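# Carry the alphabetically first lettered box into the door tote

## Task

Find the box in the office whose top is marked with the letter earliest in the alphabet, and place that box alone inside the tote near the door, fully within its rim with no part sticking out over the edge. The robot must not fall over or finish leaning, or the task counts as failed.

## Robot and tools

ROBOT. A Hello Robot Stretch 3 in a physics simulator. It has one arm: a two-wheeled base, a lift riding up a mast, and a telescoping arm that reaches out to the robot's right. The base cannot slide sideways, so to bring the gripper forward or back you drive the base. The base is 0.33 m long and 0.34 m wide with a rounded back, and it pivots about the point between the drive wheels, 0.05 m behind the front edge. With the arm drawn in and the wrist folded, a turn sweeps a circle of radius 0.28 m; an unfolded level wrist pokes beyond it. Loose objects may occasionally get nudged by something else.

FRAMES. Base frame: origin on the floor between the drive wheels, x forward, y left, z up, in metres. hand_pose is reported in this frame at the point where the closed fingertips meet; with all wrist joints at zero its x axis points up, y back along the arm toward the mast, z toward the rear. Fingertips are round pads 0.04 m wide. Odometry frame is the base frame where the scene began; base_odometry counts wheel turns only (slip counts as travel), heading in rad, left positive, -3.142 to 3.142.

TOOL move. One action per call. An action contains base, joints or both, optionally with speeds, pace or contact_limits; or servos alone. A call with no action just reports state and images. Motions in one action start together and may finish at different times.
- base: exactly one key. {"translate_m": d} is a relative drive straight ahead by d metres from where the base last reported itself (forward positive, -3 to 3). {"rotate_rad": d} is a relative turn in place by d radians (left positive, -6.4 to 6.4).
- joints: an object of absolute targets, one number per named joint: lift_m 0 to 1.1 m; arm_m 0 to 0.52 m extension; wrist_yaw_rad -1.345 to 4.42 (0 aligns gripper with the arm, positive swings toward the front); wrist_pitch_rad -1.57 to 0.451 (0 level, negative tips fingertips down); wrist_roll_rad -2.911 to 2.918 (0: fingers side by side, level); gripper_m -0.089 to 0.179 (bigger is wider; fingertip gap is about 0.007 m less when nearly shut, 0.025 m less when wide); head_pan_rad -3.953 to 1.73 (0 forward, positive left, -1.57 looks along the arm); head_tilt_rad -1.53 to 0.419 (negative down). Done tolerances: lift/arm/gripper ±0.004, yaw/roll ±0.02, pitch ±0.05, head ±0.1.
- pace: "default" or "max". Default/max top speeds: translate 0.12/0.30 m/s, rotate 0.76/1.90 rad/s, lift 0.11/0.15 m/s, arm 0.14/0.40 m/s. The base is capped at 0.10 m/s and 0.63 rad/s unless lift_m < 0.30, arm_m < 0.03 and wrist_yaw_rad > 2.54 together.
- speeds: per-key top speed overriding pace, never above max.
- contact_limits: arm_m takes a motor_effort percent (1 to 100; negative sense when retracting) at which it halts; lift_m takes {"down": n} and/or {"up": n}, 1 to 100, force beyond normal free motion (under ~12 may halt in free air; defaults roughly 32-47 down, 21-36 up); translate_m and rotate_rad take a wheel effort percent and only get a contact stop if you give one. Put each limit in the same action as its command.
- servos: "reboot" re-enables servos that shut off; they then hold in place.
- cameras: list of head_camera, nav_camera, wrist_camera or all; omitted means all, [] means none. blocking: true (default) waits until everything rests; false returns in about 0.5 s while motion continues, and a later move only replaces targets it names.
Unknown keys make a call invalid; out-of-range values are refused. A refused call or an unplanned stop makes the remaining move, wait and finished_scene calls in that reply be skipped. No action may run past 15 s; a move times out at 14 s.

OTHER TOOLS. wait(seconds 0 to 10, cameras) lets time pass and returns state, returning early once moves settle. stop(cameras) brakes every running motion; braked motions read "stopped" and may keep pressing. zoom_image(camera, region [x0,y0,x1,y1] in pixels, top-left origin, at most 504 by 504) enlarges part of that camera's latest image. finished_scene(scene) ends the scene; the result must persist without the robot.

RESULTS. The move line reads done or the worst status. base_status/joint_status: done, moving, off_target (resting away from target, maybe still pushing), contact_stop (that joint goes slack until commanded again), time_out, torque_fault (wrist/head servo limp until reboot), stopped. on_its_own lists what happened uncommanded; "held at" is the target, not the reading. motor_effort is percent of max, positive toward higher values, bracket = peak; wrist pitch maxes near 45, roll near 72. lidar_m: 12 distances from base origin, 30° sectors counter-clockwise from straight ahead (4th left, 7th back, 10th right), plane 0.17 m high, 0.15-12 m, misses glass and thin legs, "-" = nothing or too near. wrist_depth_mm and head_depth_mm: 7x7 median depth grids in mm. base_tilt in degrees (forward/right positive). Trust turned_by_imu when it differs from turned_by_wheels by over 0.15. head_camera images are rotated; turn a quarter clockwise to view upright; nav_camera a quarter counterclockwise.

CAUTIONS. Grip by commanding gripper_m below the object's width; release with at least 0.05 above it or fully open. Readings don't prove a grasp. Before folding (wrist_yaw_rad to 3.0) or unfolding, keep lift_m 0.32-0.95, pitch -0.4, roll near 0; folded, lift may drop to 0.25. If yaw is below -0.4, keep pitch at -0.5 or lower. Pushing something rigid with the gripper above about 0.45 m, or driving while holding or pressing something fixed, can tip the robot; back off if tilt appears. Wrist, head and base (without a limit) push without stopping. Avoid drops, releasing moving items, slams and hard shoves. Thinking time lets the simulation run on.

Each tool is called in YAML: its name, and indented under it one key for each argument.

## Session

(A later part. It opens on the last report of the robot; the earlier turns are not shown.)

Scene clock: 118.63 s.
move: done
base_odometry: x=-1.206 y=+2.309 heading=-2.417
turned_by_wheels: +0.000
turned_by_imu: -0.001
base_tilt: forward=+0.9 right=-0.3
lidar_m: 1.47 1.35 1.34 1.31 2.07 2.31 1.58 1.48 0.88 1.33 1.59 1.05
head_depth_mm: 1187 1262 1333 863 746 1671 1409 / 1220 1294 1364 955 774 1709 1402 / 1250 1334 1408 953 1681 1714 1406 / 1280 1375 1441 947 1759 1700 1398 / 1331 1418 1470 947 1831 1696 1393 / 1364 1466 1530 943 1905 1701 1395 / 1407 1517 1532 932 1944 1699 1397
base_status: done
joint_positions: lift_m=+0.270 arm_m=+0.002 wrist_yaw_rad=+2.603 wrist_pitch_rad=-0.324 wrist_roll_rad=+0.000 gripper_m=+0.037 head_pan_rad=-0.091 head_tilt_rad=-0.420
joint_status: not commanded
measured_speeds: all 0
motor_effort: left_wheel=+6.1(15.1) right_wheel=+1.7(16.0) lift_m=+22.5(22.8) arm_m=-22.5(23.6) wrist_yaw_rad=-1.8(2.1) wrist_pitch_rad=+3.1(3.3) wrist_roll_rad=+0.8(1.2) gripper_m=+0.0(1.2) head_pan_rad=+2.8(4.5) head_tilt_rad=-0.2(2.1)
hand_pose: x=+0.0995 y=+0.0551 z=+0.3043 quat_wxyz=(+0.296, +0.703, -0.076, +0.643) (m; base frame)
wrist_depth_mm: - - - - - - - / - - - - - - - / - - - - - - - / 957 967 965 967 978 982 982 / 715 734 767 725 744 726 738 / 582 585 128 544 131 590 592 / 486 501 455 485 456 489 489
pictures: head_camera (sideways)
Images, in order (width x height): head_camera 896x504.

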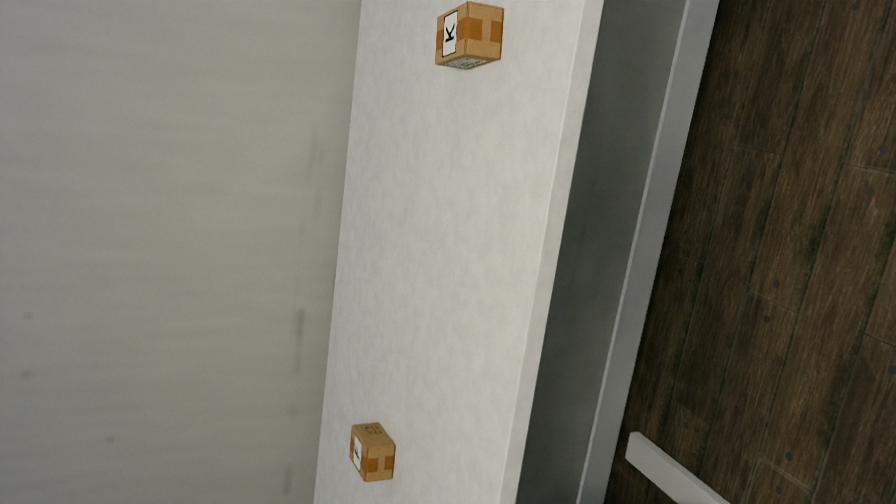

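move:
  base: {"translate_m": -0.326}
  joints: {"lift_m": 0.95, "head_pan_rad": -1.66, "head_tilt_rad": -0.55, "wrist_pitch_rad": -0.38}
  pace: "max"
  cameras: []

move:
  base: {"rotate_rad": -0.292}
  joints: {"wrist_yaw_rad": 0.8}
  pace: "max"
  cameras: ["head_camera"]

zoom_image:
  camera: "head_camera"
  region: [240, 170, 420, 350]

move:
  joints: {"lift_m": 1.08, "wrist_yaw_rad": 0.0, "gripper_m": 0.14}
  pace: "max"
  cameras: ["wrist_camera"]

Scene clock: 145.93 s.
move: done
base_odometry: x=-0.962 y=+2.525 heading=-2.417
turned_by_wheels: +0.000
turned_by_imu: +0.001
base_tilt: forward=+0.9 right=-0.2
lidar_m: 1.78 1.57 1.36 1.36 1.69 2.00 2.01 1.26 1.22 0.80 1.47 1.33
head_depth_mm: 990 1070 930 657 539 - - / 1017 1103 931 654 538 - - / 1046 1134 922 649 558 - - / 1070 1171 920 649 1012 - - / 1103 1202 1261 649 1690 - - / 1133 1239 1371 647 1736 1591 1207 / 1169 1288 1424 1509 1796 1511 1281
base_status: done
joint_positions: lift_m=+0.950 arm_m=+0.002 wrist_yaw_rad=+2.603 wrist_pitch_rad=-0.396 wrist_roll_rad=+0.000 gripper_m=+0.037 head_pan_rad=-1.661 head_tilt_rad=-0.550
joint_status: all done
measured_speeds: all 0
motor_effort: left_wheel=-5.1(15.9) right_wheel=+1.8(12.2) lift_m=+29.7(32.5) arm_m=-21.1(22.4) wrist_yaw_rad=-1.6(2.1) wrist_pitch_rad=+2.8(6.4) wrist_roll_rad=+0.8(1.1) gripper_m=+0.0(1.3) head_pan_rad=+2.3(4.6) head_tilt_rad=-2.4(4.3)
hand_pose: x=+0.0953 y=+0.0481 z=+0.9676 quat_wxyz=(+0.319, +0.705, -0.050, +0.631) (m; base frame)
wrist_depth_mm: - - - - - - - / - - - - - - - / - - - - - - - / - - - - - - - / - - - - - - - / - - 127 - 131 - - / - - - - - - -
pictures: none
No camera images: "cameras" was empty.

Scene clock: 147.33 s.
move: done
base_odometry: x=-0.962 y=+2.525 heading=-2.709
turned_by_wheels: -0.291
turned_by_imu: -0.291
base_tilt: forward=+1.0 right=-0.1
lidar_m: 1.33 1.66 1.58 1.36 1.90 2.06 2.00 1.26 1.26 0.80 0.81 1.80
head_depth_mm: 1020 1109 929 653 539 - - / 1020 1109 929 651 539 - - / 1015 1114 922 650 538 - - / 1023 1111 917 648 556 1596 - / 1022 1119 916 649 553 1550 - / 1023 1116 910 649 534 - - / 1030 1117 909 645 553 - 1226
base_status: done
joint_positions: lift_m=+0.950 arm_m=+0.002 wrist_yaw_rad=+0.803 wrist_pitch_rad=-0.396 wrist_roll_rad=+0.000 gripper_m=+0.037 head_pan_rad=-1.660 head_tilt_rad=-0.550
joint_status: all done
measured_speeds: all 0
motor_effort: left_wheel=+10.6(14.7) right_wheel=-9.3(14.4) lift_m=+30.0(30.3) arm_m=-21.0(21.4) wrist_yaw_rad=-2.2(8.0) wrist_pitch_rad=+2.9(3.0) wrist_roll_rad=+0.9(1.0) gripper_m=+0.3(1.0) head_pan_rad=+2.6(3.8) head_tilt_rad=-3.4(3.9)
hand_pose: x=+0.1420 y=-0.3045 z=+0.9676 quat_wxyz=(+0.693, +0.399, -0.583, +0.143) (m; base frame)
wrist_depth_mm: - - - - - - - / - - - - - - - / - - - - - - - / - - - - - 260 261 / - - - - - 233 216 / - - 127 - 131 - 194 / - - - - - - -
pictures: head_camera (sideways)
Images, in order (width x height): head_camera 896x504.

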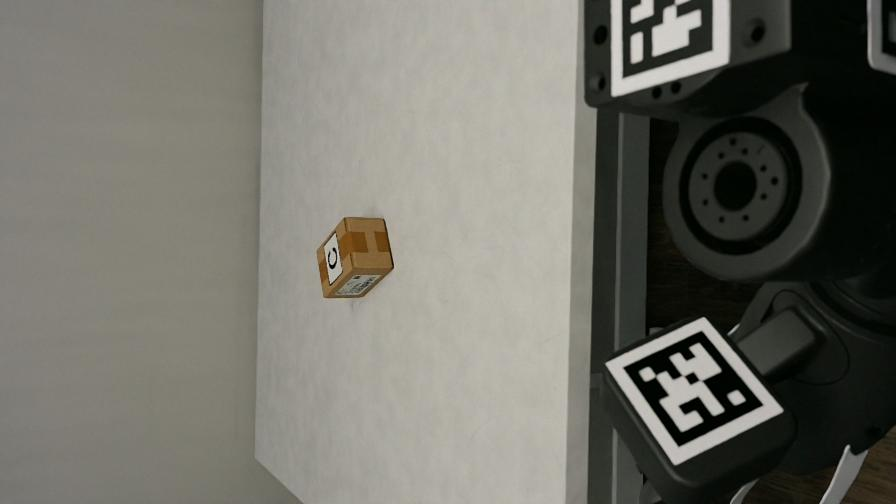

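Scaled by 2.800 from the camera's 896x504 image, which has a finer 1280x720 frame.

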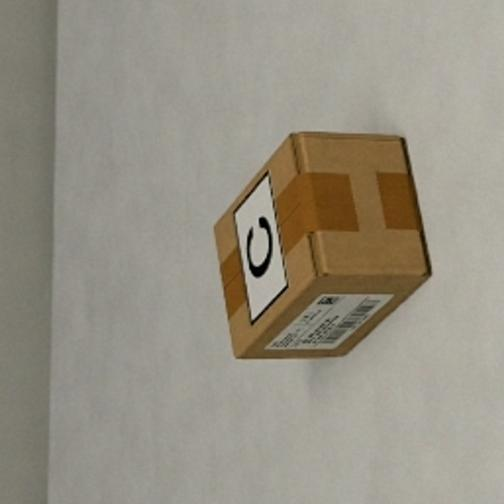

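Scene clock: 149.00 s.
move: done
base_odometry: x=-0.962 y=+2.525 heading=-2.709
turned_by_wheels: +0.000
turned_by_imu: +0.000
base_tilt: forward=+1.1 right=-0.2
lidar_m: 1.33 1.65 1.58 1.36 1.90 2.06 2.00 1.26 1.25 0.80 0.81 1.80
head_depth_mm: 1001 - - - - - 1291 / 1003 - - - - - 1233 / 1009 - - - - - 1231 / 1008 - - - - - 1261 / 1020 1117 913 675 554 1466 1292 / 1024 1118 911 596 554 1192 1250 / 1029 1119 908 645 552 1510 1284
base_status: not commanded
joint_positions: lift_m=+1.080 arm_m=+0.002 wrist_yaw_rad=+0.003 wrist_pitch_rad=-0.397 wrist_roll_rad=+0.000 gripper_m=+0.140 head_pan_rad=-1.660 head_tilt_rad=-0.550
joint_status: all done
measured_speeds: all 0
motor_effort: left_wheel=+10.5(10.8) right_wheel=-9.6(9.8) lift_m=+28.9(32.9) arm_m=-21.7(21.9) wrist_yaw_rad=-2.1(6.7) wrist_pitch_rad=+2.9(3.3) wrist_roll_rad=+0.8(1.1) gripper_m=-0.1(92.0) head_pan_rad=+2.7(4.0) head_tilt_rad=-2.8(4.3)
hand_pose: x=-0.0208 y=-0.3738 z=+1.0975 quat_wxyz=(+0.694, +0.141, -0.693, -0.139) (m; base frame)
wrist_depth_mm: - - - - - - - / - - - - - - - / - - - - - - - / - - - - - - - / - - - - - - - / - 126 - - - 121 - / - - - - - - -
pictures: wrist_camera
Images, in order (width x height): wrist_camera 644x364.

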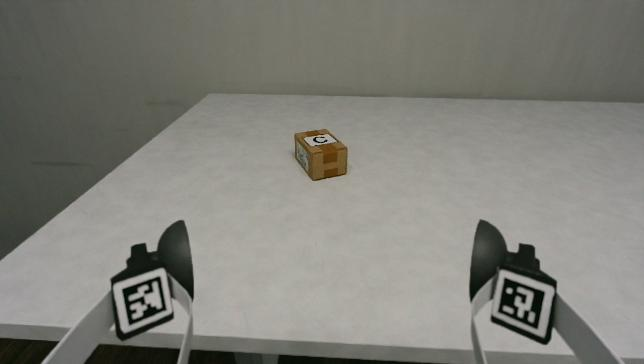

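move:
  base: {"translate_m": -0.071}
  joints: {"wrist_yaw_rad": 0.37, "wrist_pitch_rad": -0.5, "arm_m": 0.412}
  pace: "max"
  cameras: []

move:
  joints: {"lift_m": 1.03}
  contact_limits: {"lift_m": {"down": 15}}
  cameras: ["wrist_camera"]

Scene clock: 160.67 s.
move: done
base_odometry: x=-0.897 y=+2.555 heading=-2.709
turned_by_wheels: +0.000
turned_by_imu: +0.001
base_tilt: forward=+0.9 right=-0.3
lidar_m: 1.40 1.71 1.61 1.36 1.91 1.98 1.93 1.21 1.25 1.22 0.82 1.79
head_depth_mm: - 1121 927 652 539 1530 1293 / 364 1116 922 653 538 1520 1289 / 426 1110 916 650 537 1522 1282 / 445 468 869 648 536 1514 1283 / 1009 1084 782 647 534 1518 1280 / 1019 1118 861 644 552 1392 1243 / 1024 1121 904 642 551 1478 1281
base_status: done
joint_positions: lift_m=+1.080 arm_m=+0.412 wrist_yaw_rad=+0.367 wrist_pitch_rad=-0.514 wrist_roll_rad=+0.000 gripper_m=+0.140 head_pan_rad=-1.660 head_tilt_rad=-0.550
joint_status: all done
measured_speeds: all 0
motor_effort: left_wheel=-8.3(8.8) right_wheel=-1.9(13.1) lift_m=+25.2(25.2) arm_m=+21.0(27.2) wrist_yaw_rad=+2.6(10.1) wrist_pitch_rad=+2.3(5.3) wrist_roll_rad=+0.7(1.2) gripper_m=-0.5(1.2) head_pan_rad=+3.1(4.2) head_tilt_rad=-1.8(3.3)
hand_pose: x=+0.0543 y=-0.7542 z=+1.0717 quat_wxyz=(+0.706, +0.302, -0.639, -0.052) (m; base frame)
wrist_depth_mm: - - - - - - - / - - - - - - - / - - - - - - - / - - - - - - - / - - - - - - - / - 126 - 232 - 121 - / - 252 253 208 253 248 255
pictures: none
No camera images: "cameras" was empty.

Scene clock: 161.97 s.
move: done
base_odometry: x=-0.897 y=+2.555 heading=-2.709
turned_by_wheels: +0.000
turned_by_imu: +0.000
base_tilt: forward=+1.0 right=-0.2
lidar_m: 1.40 1.71 1.61 1.36 1.91 1.99 1.93 1.20 1.26 1.22 0.82 1.79
head_depth_mm: 1003 - 871 652 539 1534 1294 / 993 386 922 652 539 1537 1287 / 985 462 918 650 537 1517 1289 / 1007 475 556 649 536 1519 1283 / 1022 1079 737 645 534 1516 1285 / 1022 1113 861 645 553 1403 1242 / 1021 1117 905 642 552 1464 1281
base_status: not commanded
joint_positions: lift_m=+1.030 arm_m=+0.412 wrist_yaw_rad=+0.367 wrist_pitch_rad=-0.514 wrist_roll_rad=+0.000 gripper_m=+0.140 head_pan_rad=-1.660 head_tilt_rad=-0.550
joint_status: all done
measured_speeds: all 0
motor_effort: left_wheel=-8.4(8.5) right_wheel=-2.2(2.8) lift_m=+22.1(23.1) arm_m=+8.2(21.2) wrist_yaw_rad=+3.1(3.5) wrist_pitch_rad=+2.5(2.7) wrist_roll_rad=+0.8(1.1) gripper_m=+0.4(0.9) head_pan_rad=+2.6(4.6) head_tilt_rad=-2.1(2.8)
contact_limits: lift_m down 15 (down: maximum 72; up: maximum 65)
hand_pose: x=+0.0543 y=-0.7542 z=+1.0217 quat_wxyz=(+0.706, +0.302, -0.639, -0.052) (m; base frame)
wrist_depth_mm: - - - - - - - / - - - - - - - / - - - - - - - / - - - - - - - / - - - 203 - - - / 246 126 239 179 239 124 239 / - 198 203 161 208 198 203
pictures: wrist_camera
Images, in order (width x height): wrist_camera 644x364.

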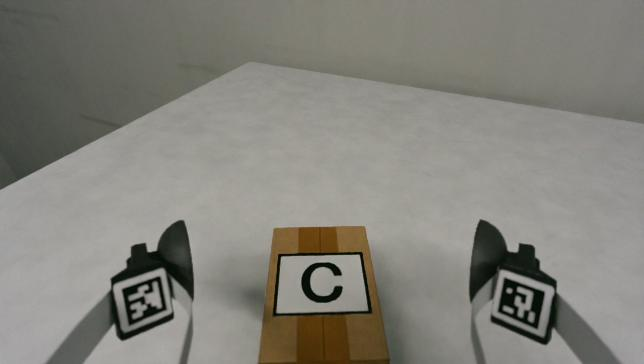

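move:
  joints: {"lift_m": 0.979}
  contact_limits: {"lift_m": {"down": 13}}
  cameras: []

move:
  joints: {"gripper_m": 0.0}
  cameras: []

move:
  joints: {"lift_m": 1.08, "head_pan_rad": -0.09, "head_tilt_rad": -0.4}
  cameras: ["wrist_camera"]

Scene clock: 169.80 s.
move: done
base_odometry: x=-0.897 y=+2.555 heading=-2.709
turned_by_wheels: +0.000
turned_by_imu: +0.001
base_tilt: forward=+0.9 right=-0.2
lidar_m: 1.40 1.71 1.61 1.36 1.90 1.99 1.93 1.20 1.26 1.22 0.82 1.80
head_depth_mm: 1012 1100 294 624 540 1525 1284 / 1017 468 400 651 538 1529 1278 / 1019 479 509 649 537 1511 1286 / 1024 1063 515 647 535 1526 1288 / 1017 1109 742 646 535 1529 1284 / 1021 1117 911 646 553 1397 1247 / 1018 1113 903 642 551 1469 1278
base_status: not commanded
joint_positions: lift_m=+0.979 arm_m=+0.412 wrist_yaw_rad=+0.367 wrist_pitch_rad=-0.514 wrist_roll_rad=+0.000 gripper_m=+0.140 head_pan_rad=-1.660 head_tilt_rad=-0.550
joint_status: all done
measured_speeds: all 0
motor_effort: left_wheel=-8.3(8.6) right_wheel=-2.1(2.9) lift_m=+20.6(27.9) arm_m=-21.9(23.7) wrist_yaw_rad=+2.8(3.5) wrist_pitch_rad=+2.6(2.8) wrist_roll_rad=+0.8(1.2) gripper_m=-0.6(1.1) head_pan_rad=+1.0(3.1) head_tilt_rad=-1.3(2.2)
contact_limits: lift_m down 13 (down: maximum 72; up: maximum 65)
hand_pose: x=+0.0543 y=-0.7542 z=+0.9707 quat_wxyz=(+0.706, +0.302, -0.639, -0.052) (m; base frame)
wrist_depth_mm: - - - - - - - / - - - - - - - / - - - - - - - / 251 243 242 169 244 244 254 / 209 209 202 140 203 217 210 / - 126 145 120 169 121 179 / - 148 152 135 152 152 156
pictures: none
No camera images: "cameras" was empty.

Scene clock: 171.77 s.
move: done
base_odometry: x=-0.897 y=+2.555 heading=-2.709
turned_by_wheels: +0.000
turned_by_imu: +0.000
base_tilt: forward=+0.9 right=+0.0
lidar_m: 1.40 1.71 1.61 1.36 1.91 1.98 1.93 1.21 1.25 1.22 0.82 1.80
head_depth_mm: 1017 1097 294 624 538 1524 1289 / 1019 468 400 650 538 1522 1286 / 1018 480 507 649 537 1519 1274 / 1016 1068 514 648 536 1513 1282 / 1015 1116 749 646 536 1505 1282 / 1020 1118 907 643 553 1404 1258 / 1026 1118 909 644 552 1477 1290
base_status: not commanded
joint_positions: lift_m=+0.979 arm_m=+0.412 wrist_yaw_rad=+0.368 wrist_pitch_rad=-0.514 wrist_roll_rad=+0.000 gripper_m=+0.002 head_pan_rad=-1.660 head_tilt_rad=-0.550
joint_status: all done
measured_speeds: all 0
motor_effort: left_wheel=-7.7(8.5) right_wheel=-2.0(3.0) lift_m=+22.8(22.9) arm_m=-19.5(21.9) wrist_yaw_rad=+2.2(3.5) wrist_pitch_rad=+2.4(2.7) wrist_roll_rad=+0.8(1.1) gripper_m=-30.5(99.1) head_pan_rad=+0.2(2.9) head_tilt_rad=-0.5(2.6)
contact_limits: lift_m down 13 (down: maximum 72; up: maximum 65)
hand_pose: x=+0.0544 y=-0.7541 z=+0.9707 quat_wxyz=(+0.706, +0.302, -0.639, -0.052) (m; base frame)
wrist_depth_mm: - - - - - - - / - - - - - - - / - - - - - - - / 253 243 233 169 253 244 254 / 209 209 203 145 153 211 210 / 184 184 126 127 130 179 179 / 156 155 152 148 152 148 156
pictures: none
No camera images: "cameras" was empty.

Scene clock: 174.00 s.
move: done
base_odometry: x=-0.897 y=+2.555 heading=-2.709
turned_by_wheels: +0.000
turned_by_imu: +0.000
base_tilt: forward=+0.9 right=-0.2
lidar_m: 1.40 1.71 1.61 1.36 1.91 1.98 1.93 1.21 1.25 1.22 0.82 1.79
head_depth_mm: 1558 1654 1768 1895 2030 1756 1429 / 1544 1652 1724 1921 2059 1733 1444 / 1553 1657 1714 1461 2015 1684 1422 / 1554 1663 1693 1936 2073 1741 1424 / 1563 1664 1682 1922 2070 1729 1423 / 1572 1678 1682 1943 2054 1738 1420 / 1579 1680 1666 1946 2068 1744 1417
base_status: not commanded
joint_positions: lift_m=+1.080 arm_m=+0.412 wrist_yaw_rad=+0.368 wrist_pitch_rad=-0.522 wrist_roll_rad=+0.000 gripper_m=+0.004 head_pan_rad=-0.074 head_tilt_rad=-0.401
joint_status: all done
measured_speeds: translate_m=+0.000 rotate_rad=+0.000 lift_m=+0.000 arm_m=+0.000 wrist_yaw_rad=+0.000 wrist_pitch_rad=+0.000 wrist_roll_rad=+0.000 head_pan_rad=-0.024 head_tilt_rad=+0.000
motor_effort: left_wheel=-7.6(7.9) right_wheel=-2.0(2.7) lift_m=+30.9(32.4) arm_m=-16.2(19.2) wrist_yaw_rad=+2.5(3.0) wrist_pitch_rad=+4.1(4.2) wrist_roll_rad=+0.8(1.1) gripper_m=-14.9(30.1) head_pan_rad=-3.7(4.7) head_tilt_rad=+2.4(5.1)
hand_pose: x=+0.0540 y=-0.7531 z=+1.0701 quat_wxyz=(+0.705, +0.304, -0.638, -0.055) (m; base frame)
wrist_depth_mm: - - - - - - - / - - - - - - - / - - - - - - - / - - - 170 - - - / - - 150 145 146 - - / - - 126 127 130 - - / 258 245 246 246 251 246 258
pictures: wrist_camera
Images, in order (width x height): wrist_camera 644x364.

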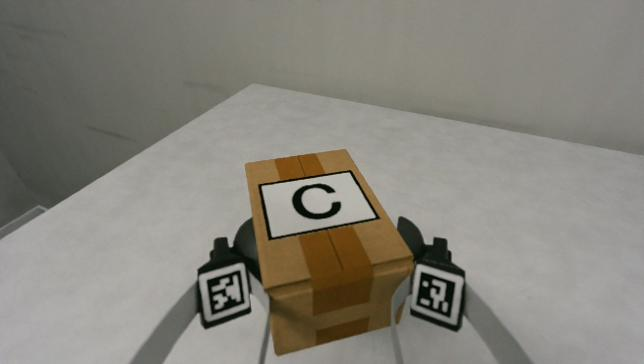

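move:
  joints: {"arm_m": 0.0, "wrist_pitch_rad": -0.42}
  speeds: {"arm_m": 0.3}
  cameras: []

move:
  joints: {"wrist_yaw_rad": 1.5, "lift_m": 0.94}
  speeds: {"wrist_yaw_rad": 2.0, "lift_m": 0.12}
  cameras: []

move:
  joints: {"wrist_yaw_rad": 2.6}
  speeds: {"wrist_yaw_rad": 2.0}
  cameras: []

move:
  base: {"rotate_rad": -0.649}
  joints: {"lift_m": 0.27}
  pace: "max"
  cameras: []

move:
  base: {"translate_m": -1.811}
  joints: {"head_pan_rad": -2.6, "head_tilt_rad": -0.5}
  pace: "max"
  cameras: ["nav_camera"]

move:
  base: {"rotate_rad": -1.26}
  pace: "max"
  cameras: ["head_camera", "nav_camera"]

Scene clock: 223.80 s.
move: done
base_odometry: x=-0.897 y=+2.555 heading=-2.709
turned_by_wheels: +0.000
turned_by_imu: +0.001
base_tilt: forward=+1.0 right=+0.0
lidar_m: 1.40 1.71 1.61 1.36 1.90 1.99 1.93 1.21 1.25 1.22 0.82 1.79
head_depth_mm: 1549 1657 1772 1909 2077 1753 1445 / 1553 1668 1746 1922 2050 1747 1435 / 1553 1666 1721 1456 2012 1697 1432 / 1550 1658 1702 1929 2082 1726 1432 / 1562 1661 1692 1936 2075 1737 1425 / 1567 1669 1685 1938 2088 1731 1421 / 1559 1671 1657 1923 2064 1731 1419
base_status: not commanded
joint_positions: lift_m=+1.080 arm_m=+0.002 wrist_yaw_rad=+0.368 wrist_pitch_rad=-0.448 wrist_roll_rad=+0.000 gripper_m=+0.004 head_pan_rad=-0.090 head_tilt_rad=-0.400
joint_status: all done
joint sent to its limit — arm_m, lower limit.
measured_speeds: all 0
motor_effort: left_wheel=-7.5(7.9) right_wheel=-2.3(2.9) lift_m=+27.3(31.1) arm_m=-22.7(25.4) wrist_yaw_rad=+2.3(3.0) wrist_pitch_rad=+5.3(8.3) wrist_roll_rad=+0.8(1.2) gripper_m=-14.5(16.2) head_pan_rad=-2.2(4.6) head_tilt_rad=+3.7(4.8)
hand_pose: x=+0.0578 y=-0.3525 z=+1.0860 quat_wxyz=(+0.707, +0.281, -0.649, -0.029) (m; base frame)
wrist_depth_mm: - - - - - - - / - - - - - - - / - - - - - - - / - - - 170 - - - / - - 150 146 146 - - / - - 127 127 130 - - / - - - - - 101 -
pictures: none
No camera images: "cameras" was empty.

Scene clock: 225.87 s.
move: done
base_odometry: x=-0.897 y=+2.555 heading=-2.709
turned_by_wheels: +0.000
turned_by_imu: +0.000
base_tilt: forward=+0.9 right=-0.1
lidar_m: 1.40 1.71 1.62 1.36 1.91 1.99 1.93 1.20 1.26 1.22 0.82 1.80
head_depth_mm: 1551 1645 1765 1914 2064 1757 1428 / 1563 1668 1745 1923 2059 1753 1433 / 1552 1662 1719 1460 2032 1700 1435 / 1552 1677 1712 1920 2062 1754 1418 / 1560 1666 1705 1914 2066 1750 1413 / 1566 1666 1693 1940 2056 1723 1411 / 1553 1665 1671 1946 2038 1737 1419
base_status: not commanded
joint_positions: lift_m=+0.940 arm_m=+0.002 wrist_yaw_rad=+1.497 wrist_pitch_rad=-0.448 wrist_roll_rad=+0.000 gripper_m=+0.004 head_pan_rad=-0.090 head_tilt_rad=-0.400
joint_status: all done
measured_speeds: all 0
motor_effort: left_wheel=-7.7(7.8) right_wheel=-2.6(2.7) lift_m=+23.0(24.7) arm_m=-19.8(22.8) wrist_yaw_rad=+3.3(7.4) wrist_pitch_rad=+4.7(5.3) wrist_roll_rad=+1.0(1.1) gripper_m=-15.5(16.3) head_pan_rad=-2.1(4.6) head_tilt_rad=+2.9(5.0)
hand_pose: x=+0.1986 y=-0.1632 z=+0.9461 quat_wxyz=(+0.612, +0.584, -0.398, +0.354) (m; base frame)
wrist_depth_mm: - - - - - - - / - - - - - - - / - - - - - - - / - - - 170 - - - / - - 151 146 164 - - / - - 127 127 130 - - / - - - - - - -
pictures: none
No camera images: "cameras" was empty.

Scene clock: 227.40 s.
move: done
base_odometry: x=-0.897 y=+2.555 heading=-2.709
turned_by_wheels: +0.000
turned_by_imu: +0.000
base_tilt: forward=+0.9 right=-0.1
lidar_m: 1.40 1.71 1.61 1.36 1.91 1.98 1.93 1.20 1.26 1.22 0.82 1.80
head_depth_mm: 1558 1655 1783 1927 2056 1762 1435 / 1560 1668 1746 1910 2070 1749 1431 / 1554 1660 1736 1450 2015 1688 1433 / 1557 1668 1716 1898 2059 1759 1431 / 1552 1673 1690 1906 2078 1746 1427 / 1548 1664 1677 1943 2063 1727 1415 / 1556 1670 1667 1930 2056 1741 1420
base_status: not commanded
joint_positions: lift_m=+0.940 arm_m=+0.002 wrist_yaw_rad=+2.597 wrist_pitch_rad=-0.448 wrist_roll_rad=+0.000 gripper_m=+0.004 head_pan_rad=-0.090 head_tilt_rad=-0.400
joint_status: all done
measured_speeds: all 0
motor_effort: left_wheel=-7.6(7.9) right_wheel=-2.1(2.9) lift_m=+28.8(28.8) arm_m=-17.5(19.8) wrist_yaw_rad=+3.5(6.2) wrist_pitch_rad=+4.7(5.3) wrist_roll_rad=+0.8(1.0) gripper_m=-15.0(16.4) head_pan_rad=-2.8(4.4) head_tilt_rad=+3.0(4.6)
hand_pose: x=+0.0931 y=+0.0418 z=+0.9461 quat_wxyz=(+0.337, +0.706, -0.034, +0.622) (m; base frame)
wrist_depth_mm: - - - - - - - / - - - - - - - / - - - - - - - / - - - 170 - - - / - - 151 145 164 - - / - - 127 127 130 - - / 214 - - - - - -
pictures: none
No camera images: "cameras" was empty.

Scene clock: 232.67 s.
move: done
base_odometry: x=-0.897 y=+2.555 heading=+2.926
turned_by_wheels: -0.648
turned_by_imu: -0.645
base_tilt: forward=+1.0 right=-0.2
lidar_m: 1.60 1.40 1.71 1.61 1.36 1.65 2.06 1.93 1.20 1.22 1.22 0.82
head_depth_mm: 1266 1328 1396 1452 627 1602 1441 / 1393 1474 1552 1637 649 1712 1433 / 1543 1633 1737 1840 1978 1737 1430 / 1751 1855 1993 2136 2154 1747 1421 / 1811 1950 2078 2233 2230 1744 1426 / 1724 1807 1939 2058 2164 1733 1422 / 1615 1705 1806 1929 2040 1734 1414
base_status: done
joint_positions: lift_m=+0.270 arm_m=+0.002 wrist_yaw_rad=+2.597 wrist_pitch_rad=-0.447 wrist_roll_rad=+0.000 gripper_m=+0.004 head_pan_rad=-0.090 head_tilt_rad=-0.400
joint_status: all done
measured_speeds: all 0
motor_effort: left_wheel=+10.6(16.7) right_wheel=-10.6(13.9) lift_m=+22.3(25.3) arm_m=-20.5(20.9) wrist_yaw_rad=+2.8(3.8) wrist_pitch_rad=+4.5(5.1) wrist_roll_rad=+1.0(1.2) gripper_m=-15.2(16.3) head_pan_rad=-3.3(4.8) head_tilt_rad=+2.4(4.5)
hand_pose: x=+0.0931 y=+0.0420 z=+0.2763 quat_wxyz=(+0.337, +0.706, -0.034, +0.622) (m; base frame)
wrist_depth_mm: - - - - - - - / - - - - - - - / 994 987 - 993 - - - / 747 751 717 170 748 753 764 / 594 600 155 146 164 600 607 / 507 504 127 127 130 505 499 / 215 252 259 410 418 420 435
pictures: none
No camera images: "cameras" was empty.

Scene clock: 240.13 s.
move: done
base_odometry: x=+0.872 y=+2.167 heading=+2.926
turned_by_wheels: +0.000
turned_by_imu: +0.003
base_tilt: forward=+1.0 right=-0.1
lidar_m: 2.52 2.36 0.62 0.68 2.50 0.69 0.48 0.45 0.46 0.59 1.35 1.86
head_depth_mm: 354 384 419 463 516 582 669 / 354 384 420 464 517 583 669 / 354 384 420 464 517 585 671 / 355 384 420 464 519 584 671 / 354 384 421 465 517 584 673 / 355 385 421 464 517 576 674 / 355 385 421 460 509 556 672
base_status: done
joint_positions: lift_m=+0.270 arm_m=+0.002 wrist_yaw_rad=+2.597 wrist_pitch_rad=-0.447 wrist_roll_rad=+0.000 gripper_m=+0.004 head_pan_rad=-2.600 head_tilt_rad=-0.500
joint_status: all done
measured_speeds: all 0
motor_effort: left_wheel=-3.7(11.7) right_wheel=+0.8(19.1) lift_m=+27.3(27.3) arm_m=-22.4(23.7) wrist_yaw_rad=+2.8(4.0) wrist_pitch_rad=+4.6(5.2) wrist_roll_rad=+0.8(1.2) gripper_m=-14.6(16.9) head_pan_rad=+4.0(4.8) head_tilt_rad=-1.8(7.1)
hand_pose: x=+0.0930 y=+0.0420 z=+0.2763 quat_wxyz=(+0.337, +0.706, -0.034, +0.622) (m; base frame)
wrist_depth_mm: - - - - - - - / - - - - - - - / 993 925 - 961 990 999 985 / 754 742 717 170 751 754 751 / 601 601 155 145 164 599 600 / 499 503 127 127 130 506 502 / 214 252 258 409 419 421 430
pictures: nav_camera (sideways)
Images, in order (width x height): nav_camera 672x504.

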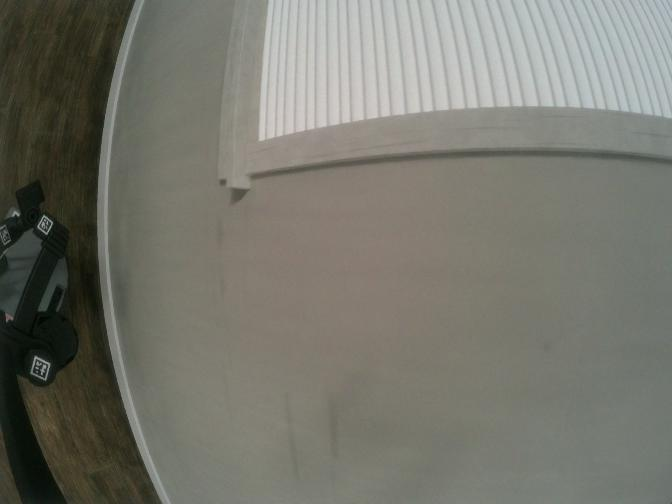

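Scene clock: 242.03 s.
move: done
base_odometry: x=+0.872 y=+2.167 heading=+1.666
turned_by_wheels: -1.260
turned_by_imu: -1.254
base_tilt: forward=+0.9 right=-0.1
lidar_m: 0.87 1.85 2.51 3.12 1.50 0.62 2.53 0.93 0.52 0.45 0.45 0.51
head_depth_mm: 2067 2227 2401 2519 1982 1604 1330 / 2129 2301 2460 2647 1978 1601 1334 / 1525 1714 1987 2284 1977 1600 1331 / 1140 1242 1366 1514 1677 1579 1328 / 928 991 1071 1159 1254 1393 1294 / 768 810 856 920 981 1057 1143 / 656 687 720 762 804 854 916
base_status: done
joint_positions: lift_m=+0.270 arm_m=+0.002 wrist_yaw_rad=+2.597 wrist_pitch_rad=-0.447 wrist_roll_rad=+0.000 gripper_m=+0.004 head_pan_rad=-2.600 head_tilt_rad=-0.501
joint_status: not commanded
measured_speeds: all 0
motor_effort: left_wheel=+8.5(18.0) right_wheel=-8.0(15.5) lift_m=+28.4(28.7) arm_m=-22.7(23.6) wrist_yaw_rad=+3.0(3.4) wrist_pitch_rad=+4.7(5.1) wrist_roll_rad=+0.8(1.1) gripper_m=-15.1(15.8) head_pan_rad=+2.3(3.9) head_tilt_rad=-1.8(2.9)
hand_pose: x=+0.0930 y=+0.0420 z=+0.2763 quat_wxyz=(+0.337, +0.706, -0.034, +0.622) (m; base frame)
wrist_depth_mm: - - - - - - - / - - - - - - - / 983 995 989 987 990 996 986 / 754 755 715 171 746 749 757 / 596 607 155 146 164 602 601 / 504 503 127 127 130 501 505 / 214 250 258 410 422 419 433
pictures: head_camera (sideways), nav_camera (sideways)
Images, in order (width x height): head_camera 896x504, nav_camera 672x504.

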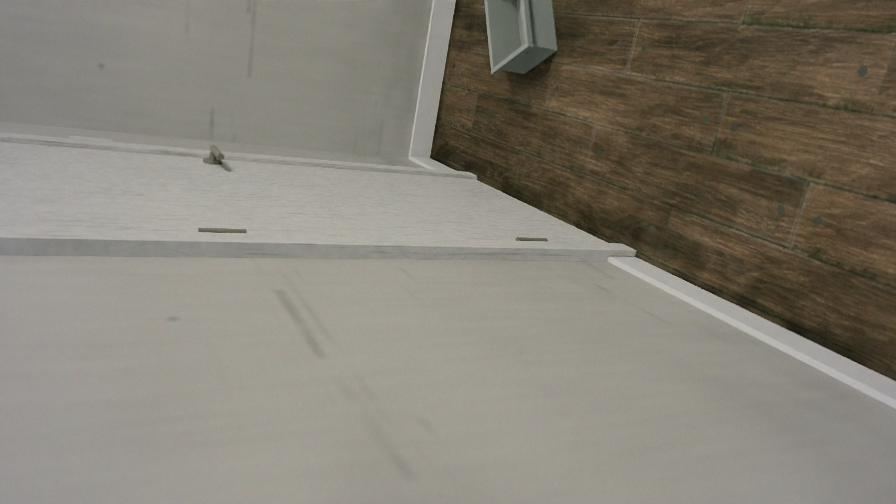

